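# Place a tray part into the fixture's keyed pocket

## Task

Pick a single part out of the black tray and put it down in the pocket on top of the raised fixture so that it lies flat and fully seated, with the part's cut corner lined up in the pocket's cut corner.

## Robot and tools

Robot: two arms, left_arm and right_arm, each ending in a parallel gripper. The fingers point along the gripper's +z axis and close along its y axis. end_effector_position is the point between the finger pads, just under 1 cm behind the tips. Six cameras are available: cam_head_left, cam_head_right, cam_high, cam_low, cam_left_wrist and cam_right_wrist, all 896x504.

Frames. Scene frame: origin at table-top height midway between the two nominal bases; +z up, +x out over the table, left_arm on the +y side. Image left and right do not match the arm names. Fixed cameras and the table use the scene frame. Each arm reports its hand pose, velocities and wrist camera pose in its own base frame. Calibrated bases in the scene frame: left_arm at (-0.048, +0.264, +0.038) m, quat_wxyz (+1.000, 0, 0, +0.026); right_arm at (-0.008, -0.358, +0.046) m, quat_wxyz (+1.000, 0, 0, +0.023). Both have up = +z. Reported poses can be off by a few centimetres, more at long reach.

The 14-number row, used by execute_actions and move: left_arm dx, dy, dz, rx, ry, rz, opening, then the same seven for right_arm. Always give all 14, each in [-1, 1], even if only one arm moves. The first six per arm are an offset, not a pose: they are measured from that arm's Hand target at the start of the action or move, along the Hand target's own axes. 1.0 stands for 0.6 m or 180 degrees; rx, ry, rz form one rotation vector. All six at 0 re-requests the current Hand target. The opening is absolute: +1 fully open (about 87 mm between pads), +0.5 about 69 mm, 0 about 43 mm, -0.5 about 18 mm, -1 closed. A 0 opening is a real command, so to keep a gripper unchanged resend its current value.

execute_actions(actions, cameras): actions is a list of actions; each action is a table of up to 15 rows, each row applied for one 1/30 s step; a shorter table repeats its last row until 15 steps. Every row in an action counts from the pose at that action's start, not from the previous row, and a repeated offset moves the arm further each time. An empty list just reports state and images. cameras: list of names, ["all"], or [] for none; default is all for an empty list, otherwise none. An unknown name rejects the call.

move(target, speed, blend, opening_speed, blocking, cameras): target is one 14-number row or a list of up to 15 rows; every row is an offset from the same starting Hand targets. Paths are straight lines and all arms finish together, taking 0.5 s to at most 10 s. speed: m/s per path, 0.002 to 2.9, default 0.25 (rotation up to twice that in rad/s); one number or one per target. blend: corner rounding in metres for lists. opening_speed: rate of opening change per second on the -1..+1 scale, at least 0.2. blocking=false returns after about 0.5 s while the move runs on. A move does not avoid obstacles or the other arm. The result adds a move: line giving the ending (done, off_target, moving, held, fault) and limits (paced = pose clipped, held = steps withheld). done means at rest within 10 mm and 2 degrees of the target; it says nothing about contact.

wait(seconds 0 to 10) lets the scene run with commands held. stop() brakes a running move. zoom_image(camera, region [x0, y0, x1, y1] pixels, at most 504x504) enlarges part of that camera's latest image. read_manual(section="licences") returns licence text only. finished_scene(scene) ends the current scene, given its number; it is final, so call it only once the part sits correctly and stays there without the robot.

Result lines: end_effector_position (m) and end_effector_quat_wxyz in the base frame; Hand target (the commanded pose after clipping, the reference for the next offsets); Tool commands; grip_measured (finger position on the command scale; Joint positions gives the same on 0 closed to 1 open); Joint velocities ("within noise" when still); Joint torques (including gravity; joints 1-3 wrap at ±28 N m); motor temperatures; MOTOR HOT at 75 °C; OVER-TEMPERATURE FAULT at 90 °C, after which that arm folds and stays idle.

Behaviour. Each step the commanded orientation is clipped to within 40 degrees of the measured one. Grippers often stop short or sag and tilt, especially far out; check the pose after each move and send the remaining distance as a further offset. Small moves may not happen or may go sideways. To grip, command an opening about 0.04 below the grip_measured reading at first contact and keep it there; readings may be off by about 1 mm.

Avoid: dropping the part, releasing it while it is moving, fast hits or hard pressing (a blocked arm keeps pushing until commanded back past its gripper), anything leaving the table, the two arms or grippers touching, a gripper closing on the other arm's fingers, paths passing near an arm's own base, and long stretched-out holds that heat motors. Loose objects may occasionally be nudged by something else.

Each tool is called after "Emit:" by a JSON object that holds its "method" and its "body".

## Session

Emit:
{"method": "execute_actions", "body": {"actions": []}}

Scene clock: 0.00 s.
left_arm: end_effector_position=(+0.3892, +0.0250, +0.0530) grip_measured=+1.000 end_effector_quat_wxyz=(+0.581, -0.031, +0.813, +0.027) | right_arm: end_effector_position=(+0.3951, -0.0237, +0.0494) grip_measured=+0.986 end_effector_quat_wxyz=(+0.590, +0.024, +0.805, -0.049)
Joint positions: left_arm=[0.05 1.57 0.384 0.857 -0.032 -0.002 1] | right_arm=[-0.017 1.632 0.384 0.944 0.091 -0.023 0.993]
Joint velocities: within noise
Joint torques (N m): no reading
Motor temperatures (°C): left_arm=[18 23 21 22 18 19 18] | right_arm=[21 24 23 26 20 20 18]
Heat: left arm: 23 °C; right arm: 26 °C.
Hand target: left_arm +0.3941, +0.0253, +0.0623; +0.593, -0.031, +0.804, +0.027 | right_arm +0.3992, -0.0238, +0.0571; +0.600, +0.025, +0.798, -0.049
Tool commands: left_gripper/opening=+1.0 right_gripper/opening=+1.0

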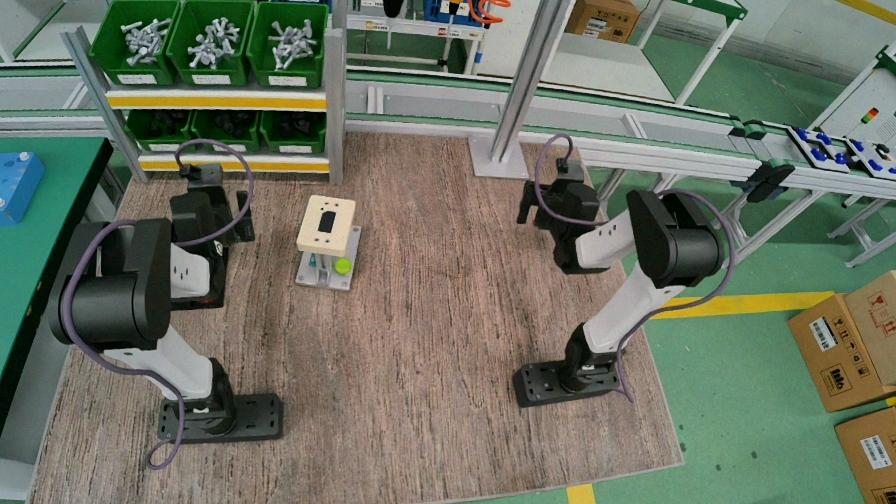

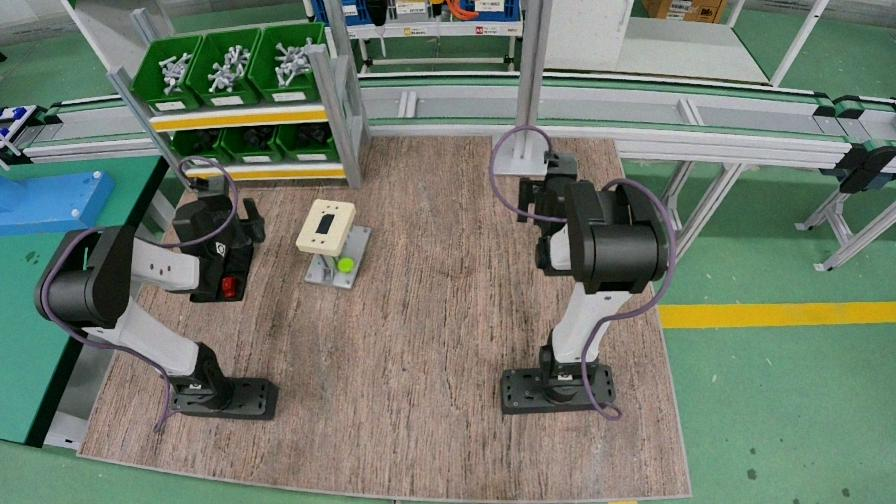

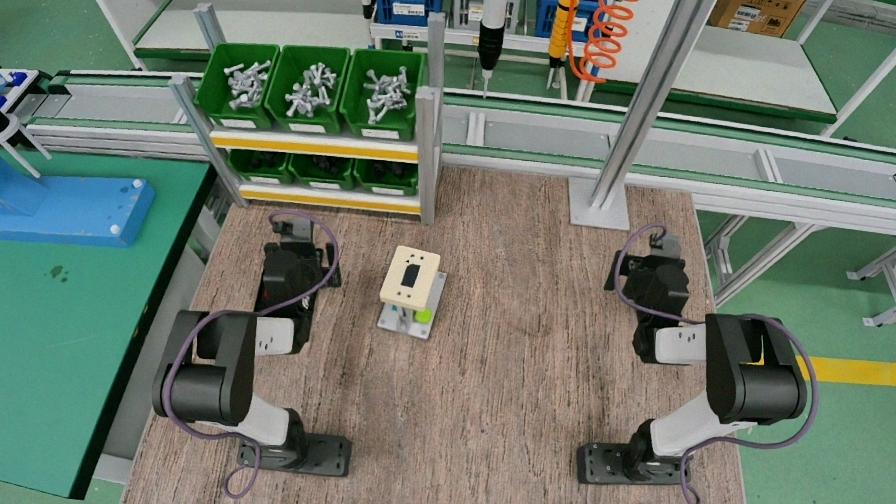

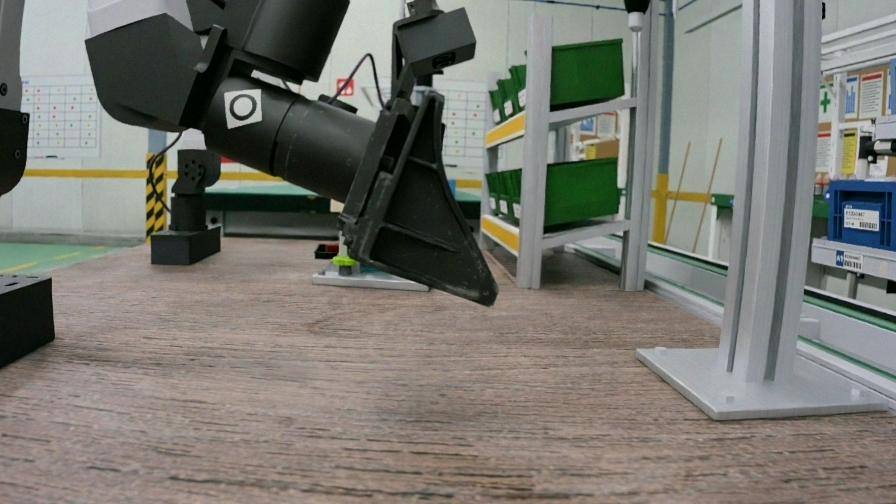

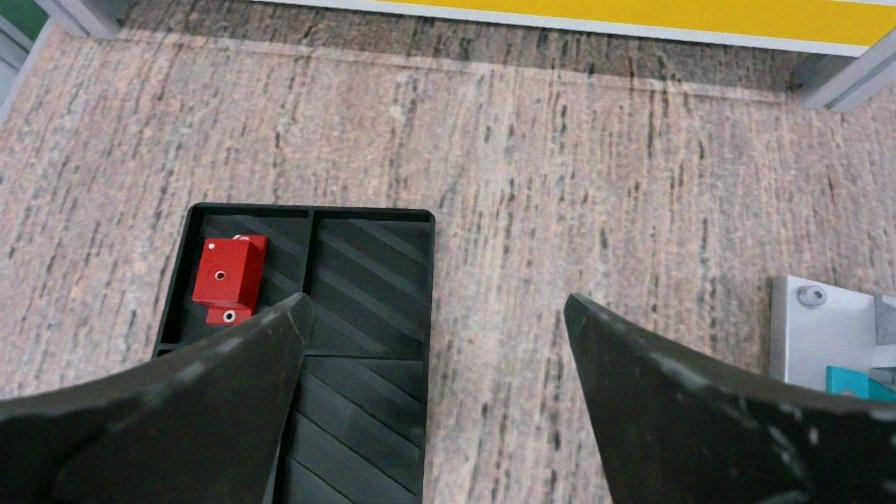

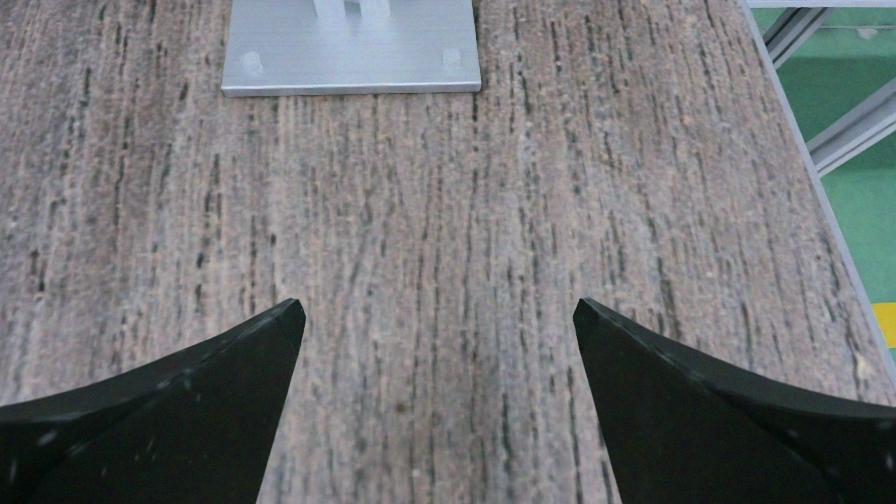

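Emit:
{"method": "zoom_image", "body": {"camera": "cam_left_wrist", "region": [130, 190, 450, 370]}}

Emit:
{"method": "zoom_image", "body": {"camera": "cam_high", "region": [360, 230, 460, 350]}}

Emit:
{"method": "zoom_image", "body": {"camera": "cam_head_left", "region": [280, 180, 380, 300]}}

Emit:
{"method": "zoom_image", "body": {"camera": "cam_head_right", "region": [170, 180, 390, 310]}}

Scaled by 1.575 from the camera's 896x504 image, which has a finer 1280x720 frame.

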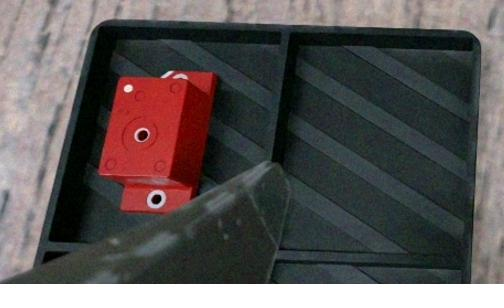

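Scaled by 4.200 from the camera's 896x504 image, which has a finer 1280x720 frame.

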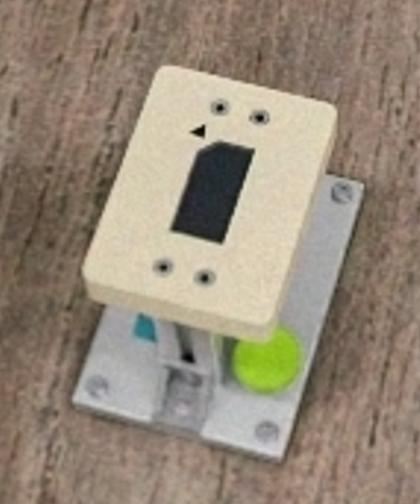

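Scaled by 4.200 from the camera's 896x504 image, which has a finer 1280x720 frame.

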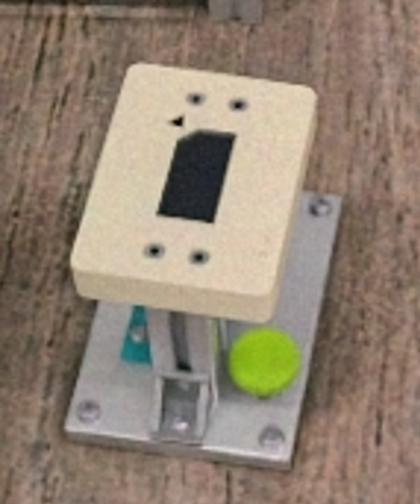

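Scaled by 2.291 from the camera's 896x504 image, which has a finer 1280x720 frame.

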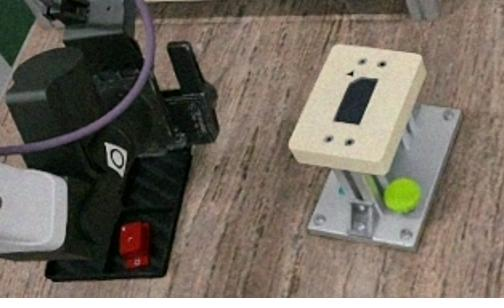

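Emit:
{"method": "move", "body": {"target": [-0.157, 0.07, -0.224, 0, 0, 0, 1, 0, 0, 0, 0, 0, 0, 1], "cameras": ["all"]}}

Scene clock: 38.40 s.
left_arm: end_effector_position=(+0.2872, +0.0570, +0.1789) grip_measured=+1.000 end_effector_quat_wxyz=(+0.583, -0.039, +0.811, +0.025) | right_arm: end_effector_position=(+0.3951, -0.0237, +0.0494) grip_measured=+0.986 end_effector_quat_wxyz=(+0.590, +0.024, +0.805, -0.049)
Joint positions: left_arm=[0.312 0.709 0.52 -0.142 0.21 0.067 1] | right_arm=[-0.017 1.632 0.384 0.944 0.091 -0.023 0.993]
Joint torques (N m): left_arm=[0.29 -0.13 10.63 1.82 0.28 0.13] | right_arm=[0.05 -5.85 5.19 1.85 -0.05 -0.04]
Motor temperatures (°C): left_arm=[18 25 23 28 18 19 18] | right_arm=[21 26 25 32 20 20 18]
Heat: left arm: 28 °C; right arm: 32 °C.
Hand target: left_arm +0.2905, +0.0580, +0.1923; +0.593, -0.031, +0.804, +0.027 | right_arm +0.3992, -0.0238, +0.0572; +0.600, +0.025, +0.798, -0.049
Off the commanded pose: left_arm 0.014 m, 2 deg | right_arm 0.009 m, 1 deg.
move: off_target (left_arm)

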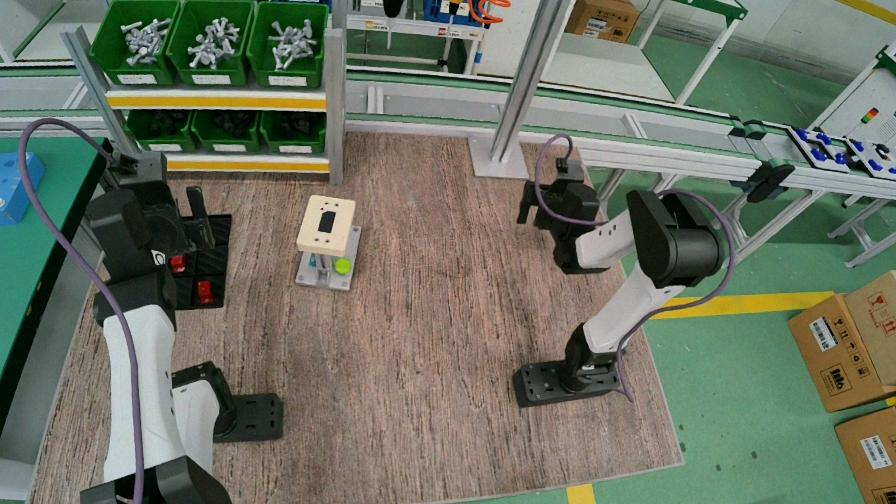

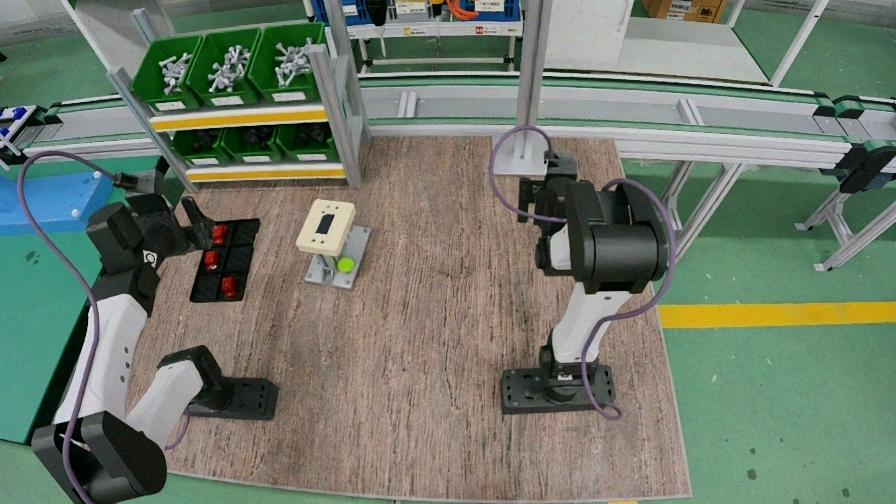

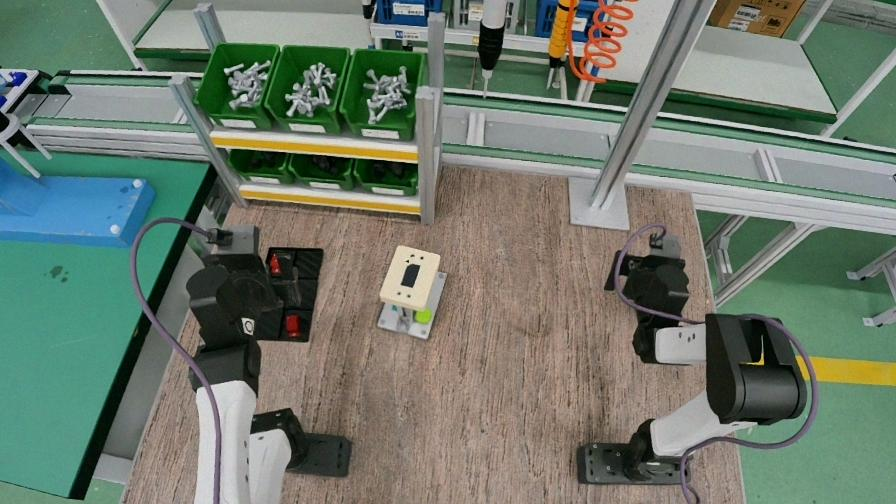

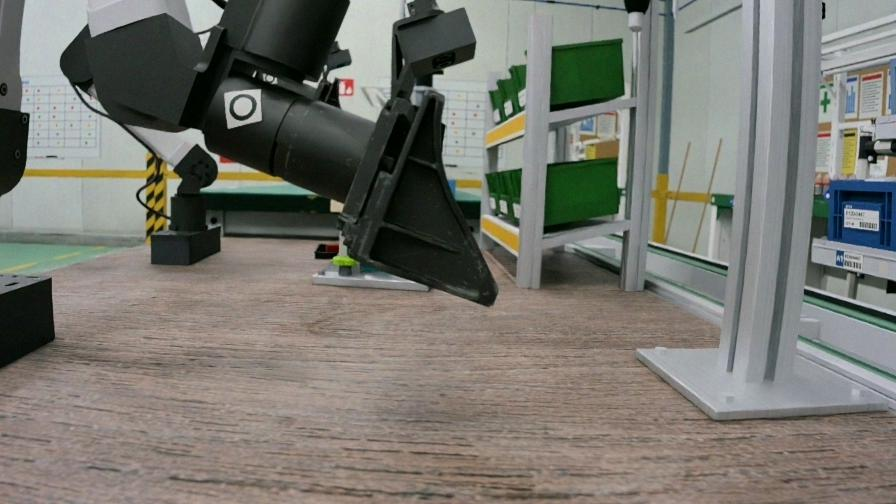

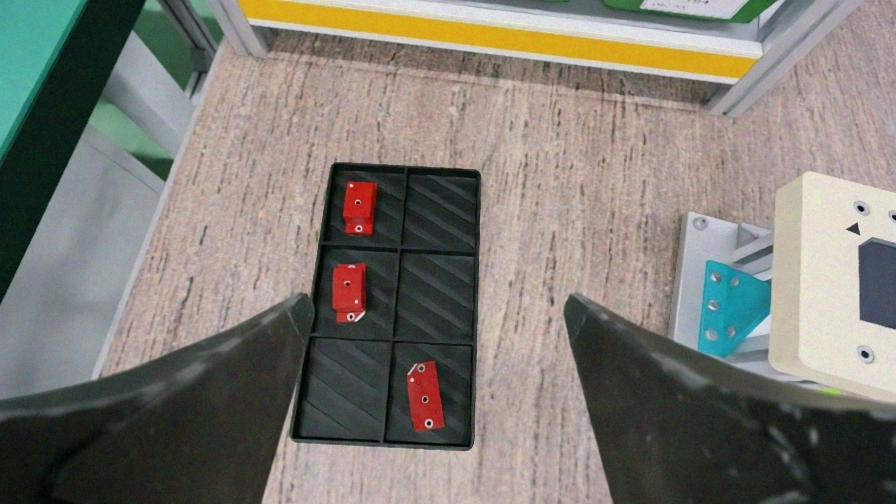

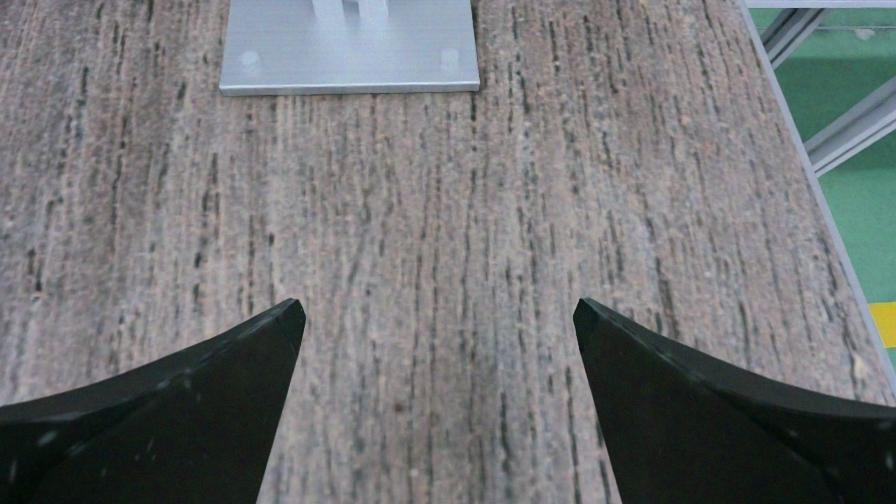

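Emit:
{"method": "zoom_image", "body": {"camera": "cam_left_wrist", "region": [310, 160, 490, 260]}}

Emit:
{"method": "zoom_image", "body": {"camera": "cam_left_wrist", "region": [300, 250, 480, 350]}}

Emit:
{"method": "zoom_image", "body": {"camera": "cam_left_wrist", "region": [290, 350, 490, 460]}}

Emit:
{"method": "zoom_image", "body": {"camera": "cam_left_wrist", "region": [660, 160, 896, 410]}}

Scaled by 2.800 from the camera's 896x504 image, which has a finer 1280x720 frame.

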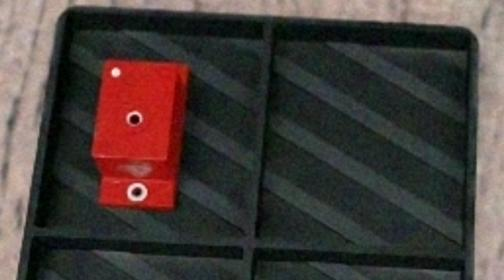

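Scaled by 2.800 from the camera's 896x504 image, which has a finer 1280x720 frame.

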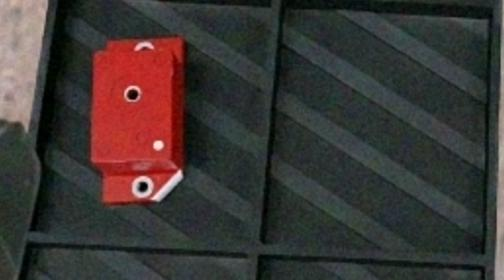

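Scaled by 2.520 from the camera's 896x504 image, which has a finer 1280x720 frame.

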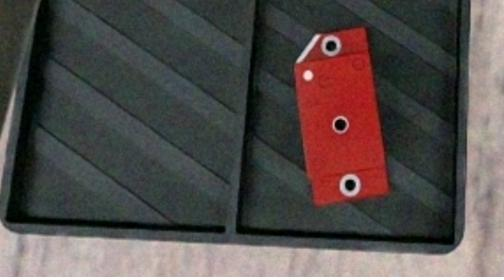

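Scaled by 2.016 from the camera's 896x504 image, which has a finer 1280x720 frame.

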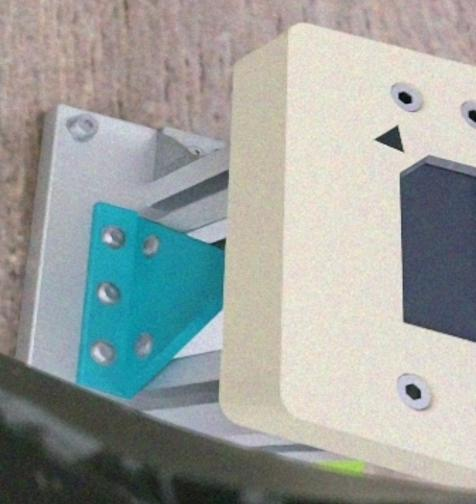

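Emit:
{"method": "move", "body": {"target": [-0.02, -0.38, -0.02, 0, 0, 0, 1, 0, 0, 0, 0, 0, 0, 1], "cameras": ["all"]}}

Scene clock: 92.57 s.
left_arm: end_effector_position=(+0.2979, -0.1670, +0.1958) grip_measured=+1.000 end_effector_quat_wxyz=(+0.587, -0.018, +0.809, +0.031) | right_arm: end_effector_position=(+0.3951, -0.0237, +0.0494) grip_measured=+0.986 end_effector_quat_wxyz=(+0.590, +0.024, +0.805, -0.049)
Joint positions: left_arm=[-0.894 1.166 0.808 -0.164 -0.901 -0.394 1] | right_arm=[-0.017 1.632 0.384 0.944 0.091 -0.023 0.993]
Joint torques (N m): left_arm=[-0.65 -2.63 10.22 1.51 -0.35 -0.11] | right_arm=[0.05 -5.85 5.2 1.85 -0.04 -0.04]
Motor temperatures (°C): left_arm=[18 23 30 29 18 19 18] | right_arm=[21 27 25 34 20 20 18]
Heat: left arm: 30 °C; right arm: 34 °C.
Hand target: left_arm +0.3011, -0.1700, +0.2056; +0.593, -0.030, +0.804, +0.027 | right_arm +0.3992, -0.0238, +0.0572; +0.600, +0.025, +0.798, -0.049
Off the commanded pose: left_arm 0.011 m, 2 deg | right_arm 0.009 m, 1 deg.
move: off_target (left_arm)

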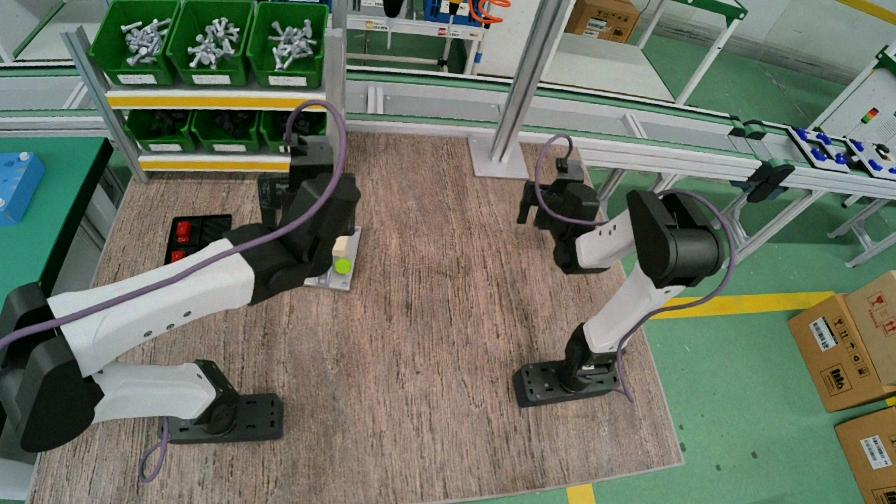

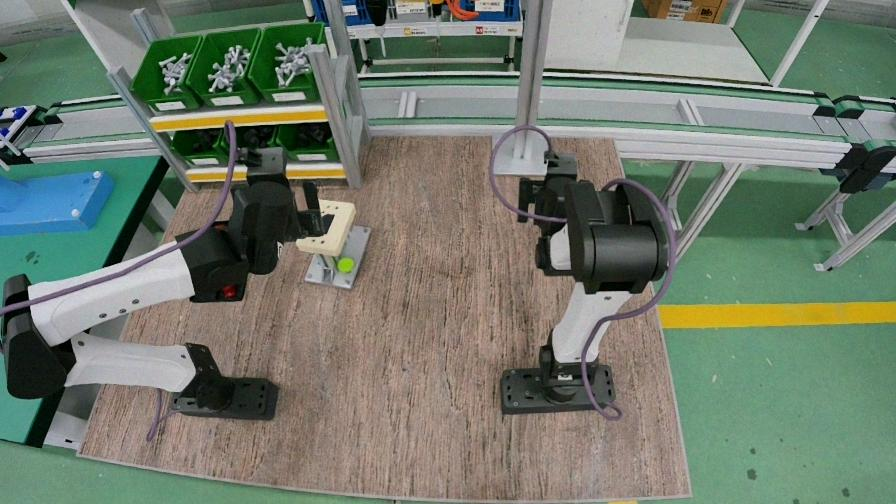

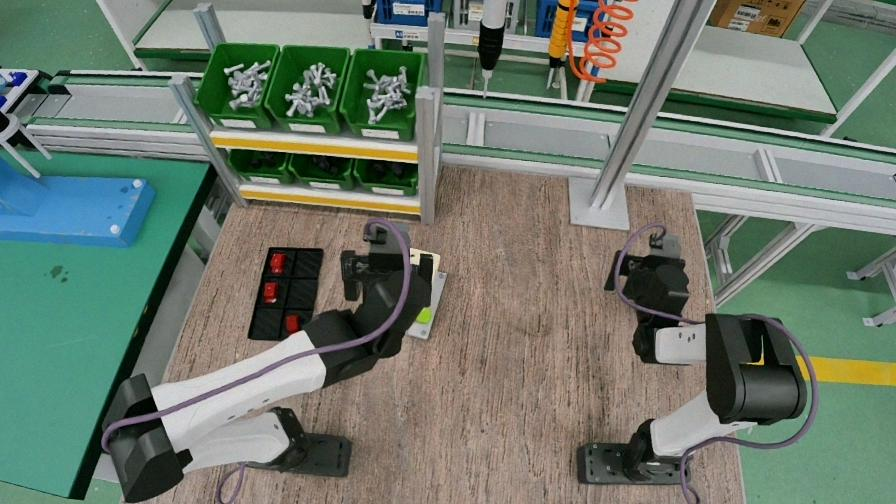

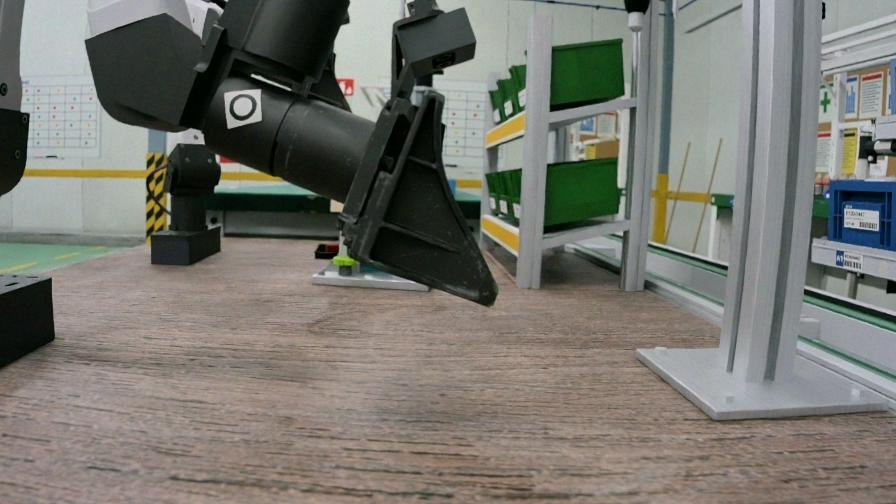

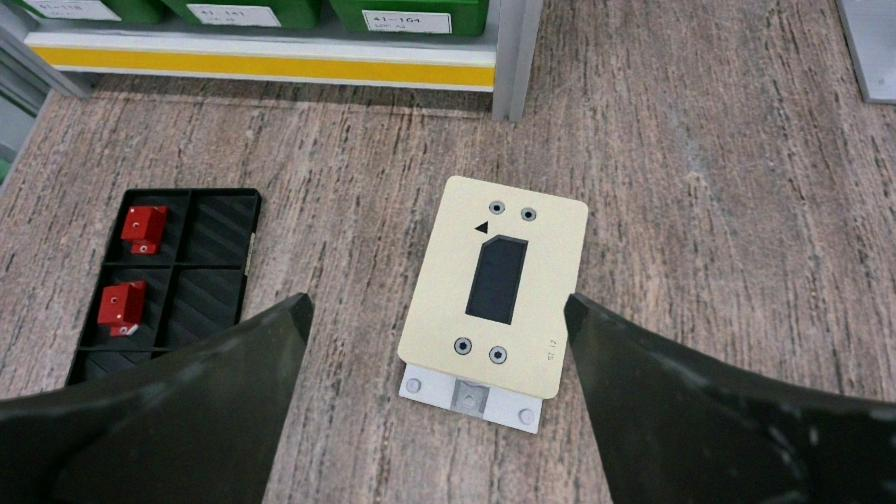

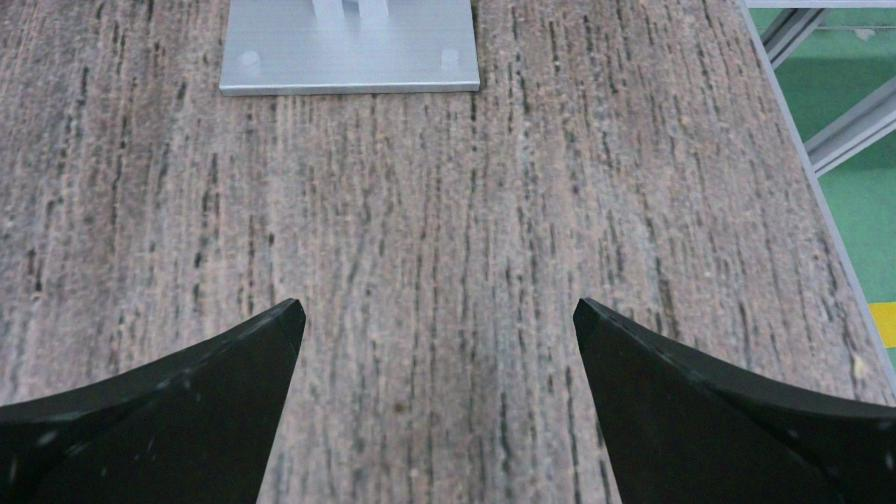

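Emit:
{"method": "zoom_image", "body": {"camera": "cam_left_wrist", "region": [390, 170, 600, 440]}}

Emit:
{"method": "zoom_image", "body": {"camera": "cam_left_wrist", "region": [450, 220, 550, 340]}}

Emit:
{"method": "zoom_image", "body": {"camera": "cam_low", "region": [290, 200, 450, 300]}}

Scaled by 1.867 from the camera's 896x504 image, which has a finer 1280x720 frame.

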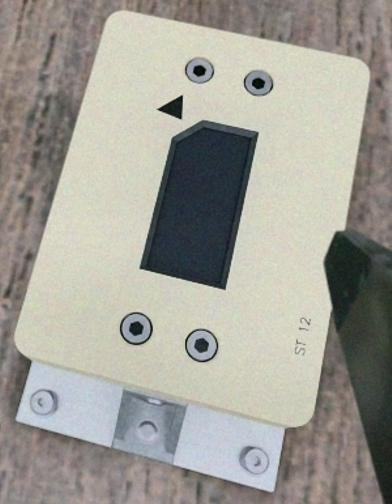

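Scaled by 4.200 from the camera's 896x504 image, which has a finer 1280x720 frame.

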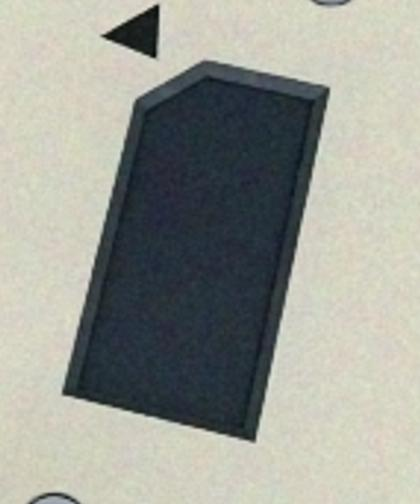

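Scaled by 3.150 from the camera's 896x504 image, which has a finer 1280x720 frame.

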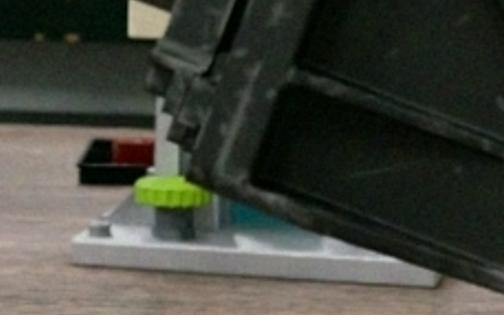

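Emit:
{"method": "move", "body": {"target": [0.1745, 0.4008, 0.0421, -0.031, 0.404, -0.0465, -0.05, 0, 0, 0, 0, 0, 0, 1], "cameras": ["cam_high","cam_left_wrist","cam_head_left","cam_head_right"]}}

Scene clock: 154.10 s.
left_arm: end_effector_position=(+0.2714, +0.0699, +0.0965) grip_measured=-0.050 end_effector_quat_wxyz=(+0.000, -0.126, +0.992, +0.006) | right_arm: end_effector_position=(+0.3951, -0.0237, +0.0494) grip_measured=+0.986 end_effector_quat_wxyz=(+0.590, +0.024, +0.805, -0.049)
Joint positions: left_arm=[0.246 1.765 1.419 -1.225 -0.011 -0.007 0.475] | right_arm=[-0.017 1.632 0.384 0.944 0.091 -0.023 0.993]
Joint torques (N m): left_arm=[-0.08 -6.8 8.64 0.19 0.21 0.11] | right_arm=[0.05 -5.85 5.2 1.84 -0.05 -0.04]
Heat: left arm: 31 °C; right arm: 36 °C.
Hand target: left_arm +0.2748, +0.0698, +0.0999; +0.000, -0.122, +0.992, +0.000 | right_arm +0.3992, -0.0238, +0.0572; +0.600, +0.025, +0.798, -0.049
Off the commanded pose: left_arm 0.005 m, 1 deg | right_arm 0.009 m, 1 deg.
move: done
Images, in order (width x height): cam_head_left 896x504, cam_head_right 896x504, cam_high 896x504, cam_left_wrist 896x504.

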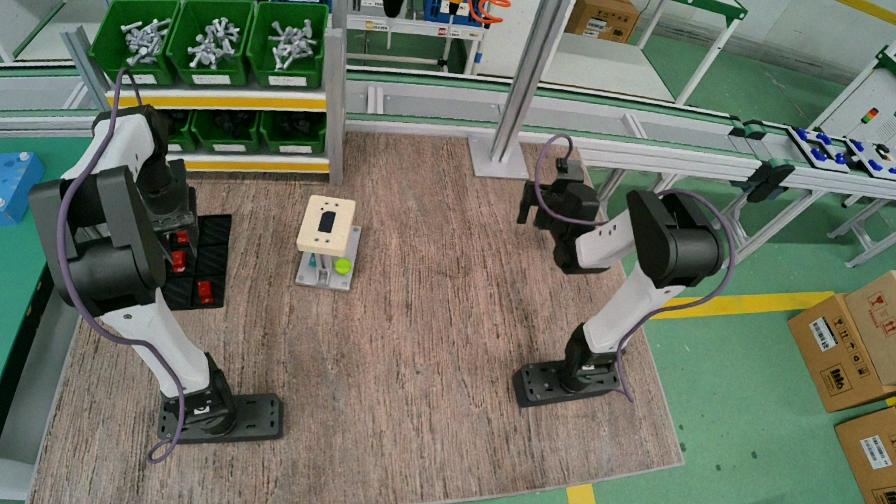

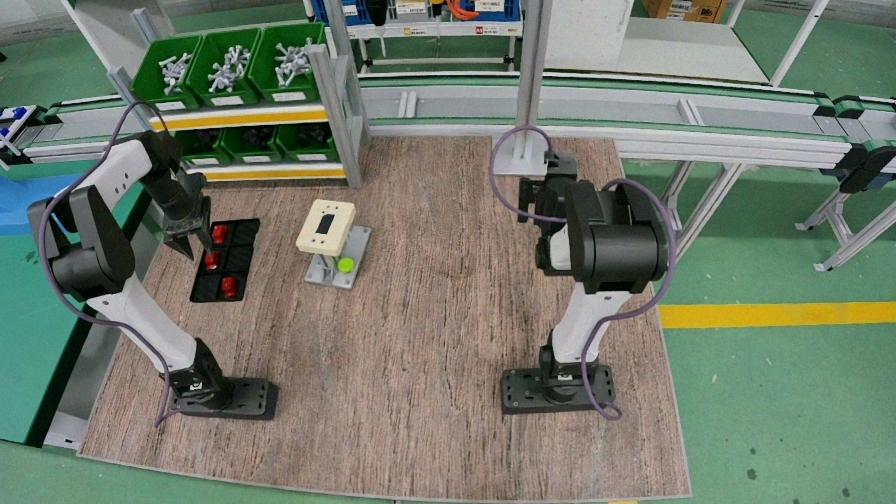

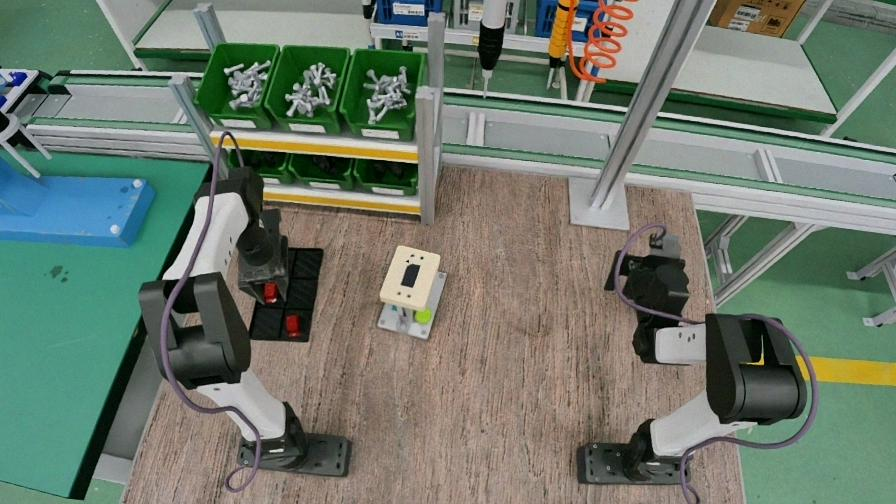

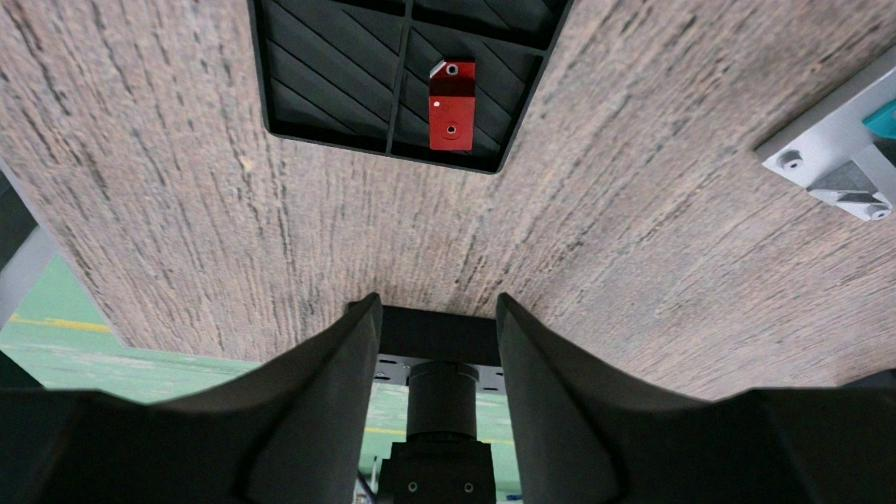

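Emit:
{"method": "move", "body": {"target": [0, -0.0083, 0.11, 0, 0, 0, -0.05, 0, 0, 0, 0, 0, 0, 1], "speed": 0.12, "cameras": ["cam_left_wrist","cam_head_left","cam_head_right"]}}

Emit:
{"method": "zoom_image", "body": {"camera": "cam_left_wrist", "region": [330, 100, 550, 320]}}

Scene clock: 184.97 s.
left_arm: end_effector_position=(+0.2709, +0.0678, +0.0383) grip_measured=-0.050 end_effector_quat_wxyz=(-0.005, -0.122, +0.992, +0.005) | right_arm: end_effector_position=(+0.3951, -0.0237, +0.0494) grip_measured=+0.986 end_effector_quat_wxyz=(+0.590, +0.024, +0.805, -0.049)
Joint positions: left_arm=[0.239 1.819 1.247 -1.009 -0.011 -0.006 0.475] | right_arm=[-0.017 1.632 0.384 0.944 0.091 -0.023 0.993]
Joint torques (N m): left_arm=[-0.85 -7.01 5.57 0.53 0.22 -0.04] | right_arm=[0.05 -5.83 5.2 1.85 -0.04 -0.04]
Heat: left arm: 31 °C; right arm: 37 °C.
Hand target: left_arm +0.2760, +0.0651, +0.0340; +0.000, -0.122, +0.992, +0.000 | right_arm +0.3992, -0.0238, +0.0572; +0.600, +0.025, +0.798, -0.049
Off the commanded pose: left_arm 0.007 m, 1 deg | right_arm 0.009 m, 1 deg.
move: done
Images, in order (width x height): cam_head_left 896x504, cam_head_right 896x504, cam_left_wrist 896x504.

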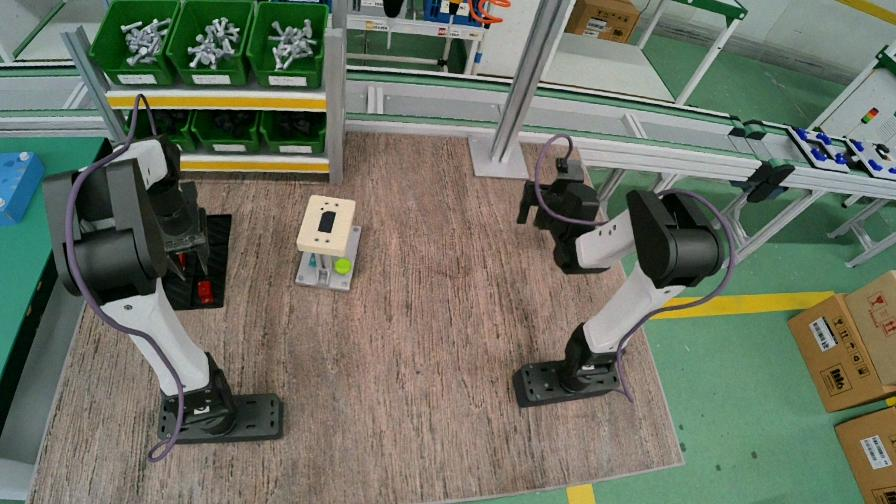

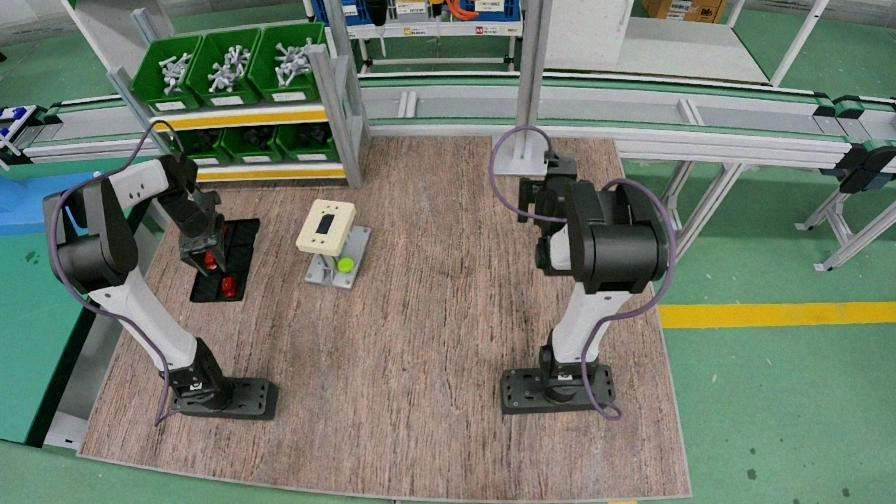

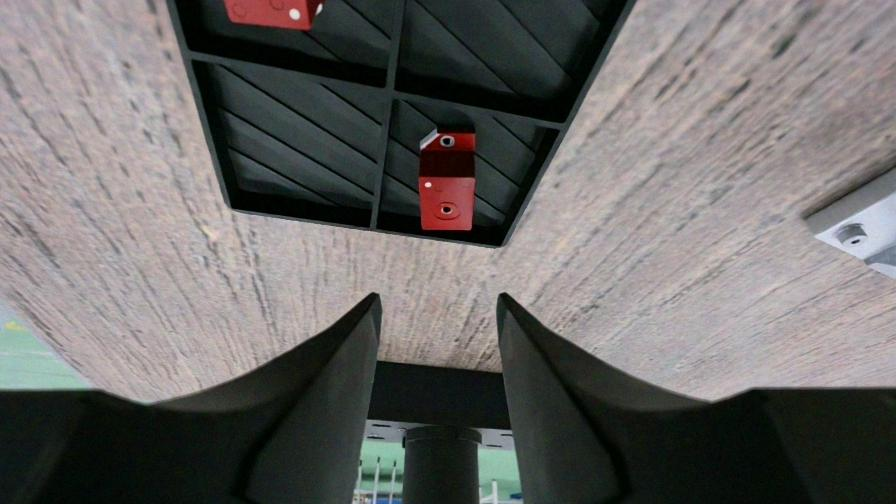

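Scaled by 2.291 from the camera's 896x504 image, which has a finer 1280x720 frame.

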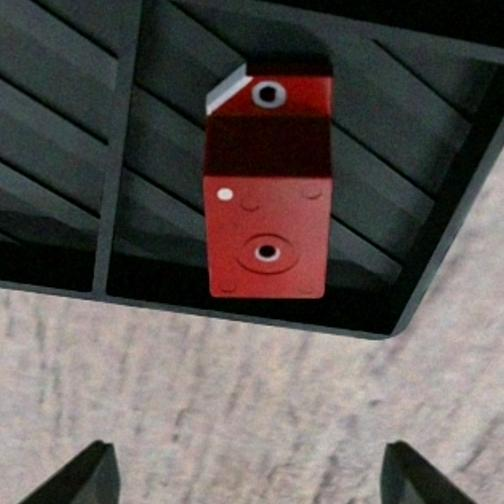

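Emit:
{"method": "move", "body": {"target": [0.0102, -0.0047, 0.055, 0, 0, 0, -0.2, 0, 0, 0, 0, 0, 0, 1], "speed": 0.1, "cameras": ["cam_left_wrist"]}}

Emit:
{"method": "zoom_image", "body": {"camera": "cam_left_wrist", "region": [330, 140, 550, 360]}}

Scene clock: 213.10 s.
left_arm: end_effector_position=(+0.2661, +0.0640, +0.0056) grip_measured=-0.200 end_effector_quat_wxyz=(-0.005, -0.120, +0.993, +0.005) | right_arm: end_effector_position=(+0.3951, -0.0237, +0.0494) grip_measured=+0.986 end_effector_quat_wxyz=(+0.590, +0.024, +0.805, -0.049)
Joint positions: left_arm=[0.23 1.847 1.143 -0.876 -0.011 -0.011 0.4] | right_arm=[-0.017 1.632 0.384 0.944 0.091 -0.023 0.993]
Joint torques (N m): left_arm=[-0.91 -6.89 5.22 0.57 0.22 -0.08] | right_arm=[0.03 -5.85 5.2 1.85 -0.05 -0.04]
Heat: left arm: 28 °C; right arm: 37 °C.
Hand target: left_arm +0.2707, +0.0608, +0.0009; +0.000, -0.122, +0.992, +0.000 | right_arm +0.3992, -0.0238, +0.0572; +0.600, +0.025, +0.798, -0.049
Off the commanded pose: left_arm 0.007 m, 1 deg | right_arm 0.009 m, 1 deg.
move: done
Images, in order (width x height): cam_left_wrist 896x504.

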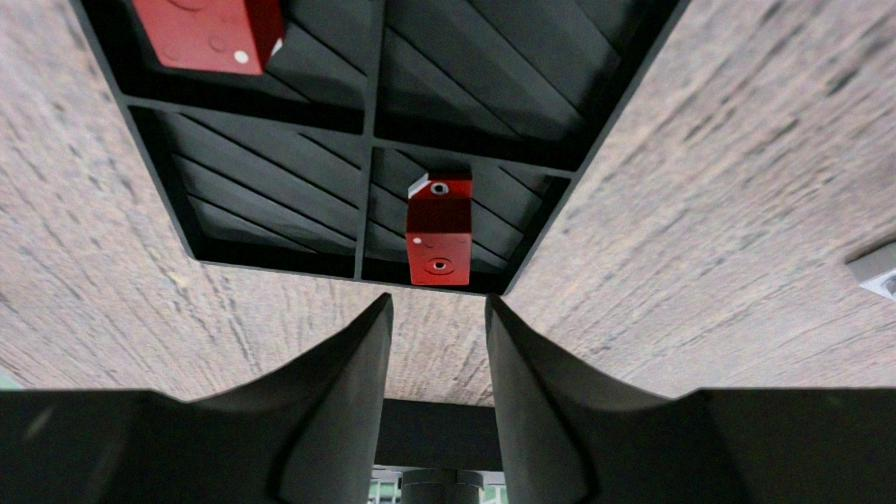

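Scaled by 2.291 from the camera's 896x504 image, which has a finer 1280x720 frame.

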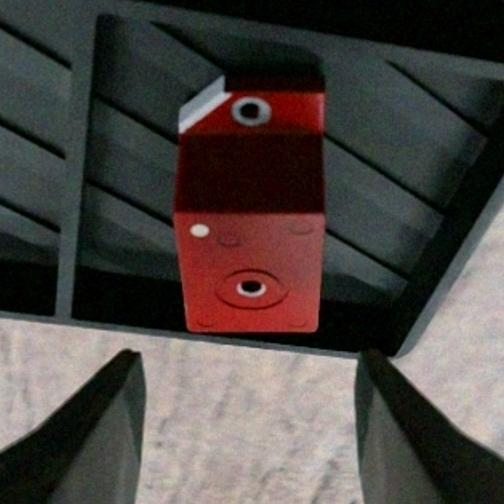

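Emit:
{"method": "move", "body": {"target": [0, 0, 0.0435, 0, 0, 0, -0.2, 0, 0, 0, 0, 0, 0, 1], "speed": 0.06, "cameras": ["cam_left_wrist"]}}

Emit:
{"method": "zoom_image", "body": {"camera": "cam_left_wrist", "region": [330, 180, 550, 400]}}

Scene clock: 228.93 s.
left_arm: end_effector_position=(+0.2666, +0.0641, -0.0203) grip_measured=-0.200 end_effector_quat_wxyz=(-0.005, -0.120, +0.993, +0.005) | right_arm: end_effector_position=(+0.3951, -0.0237, +0.0494) grip_measured=+0.986 end_effector_quat_wxyz=(+0.590, +0.024, +0.805, -0.049)
Joint positions: left_arm=[0.23 1.897 1.094 -0.776 -0.011 -0.011 0.4] | right_arm=[-0.017 1.632 0.384 0.944 0.091 -0.023 0.993]
Joint torques (N m): left_arm=[-0.9 -6.99 4.9 0.57 0.22 -0.09] | right_arm=[0.05 -5.85 5.2 1.85 -0.04 -0.04]
Motor temperatures (°C): left_arm=[18 27 28 24 18 19 18] | right_arm=[21 27 26 38 20 20 17]
Heat: left arm: 28 °C; right arm: 38 °C.
Hand target: left_arm +0.2707, +0.0608, -0.0251; +0.000, -0.122, +0.992, +0.000 | right_arm +0.3992, -0.0238, +0.0572; +0.600, +0.025, +0.798, -0.049
Off the commanded pose: left_arm 0.007 m, 1 deg | right_arm 0.009 m, 1 deg.
move: done
Images, in order (width x height): cam_left_wrist 896x504.

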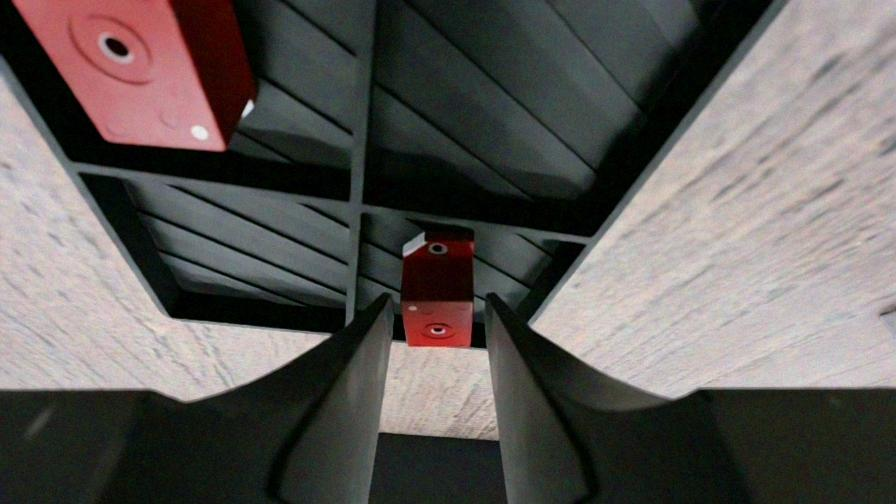

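Scaled by 2.291 from the camera's 896x504 image, which has a finer 1280x720 frame.

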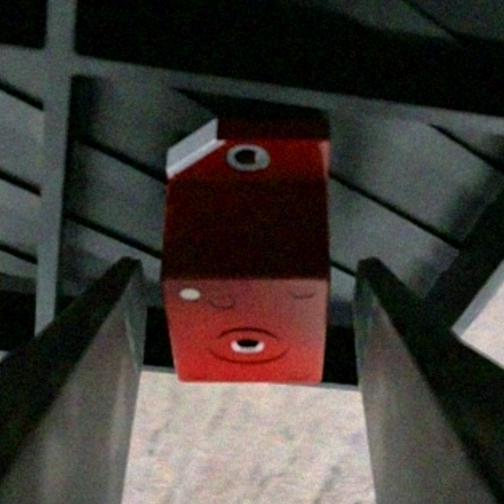

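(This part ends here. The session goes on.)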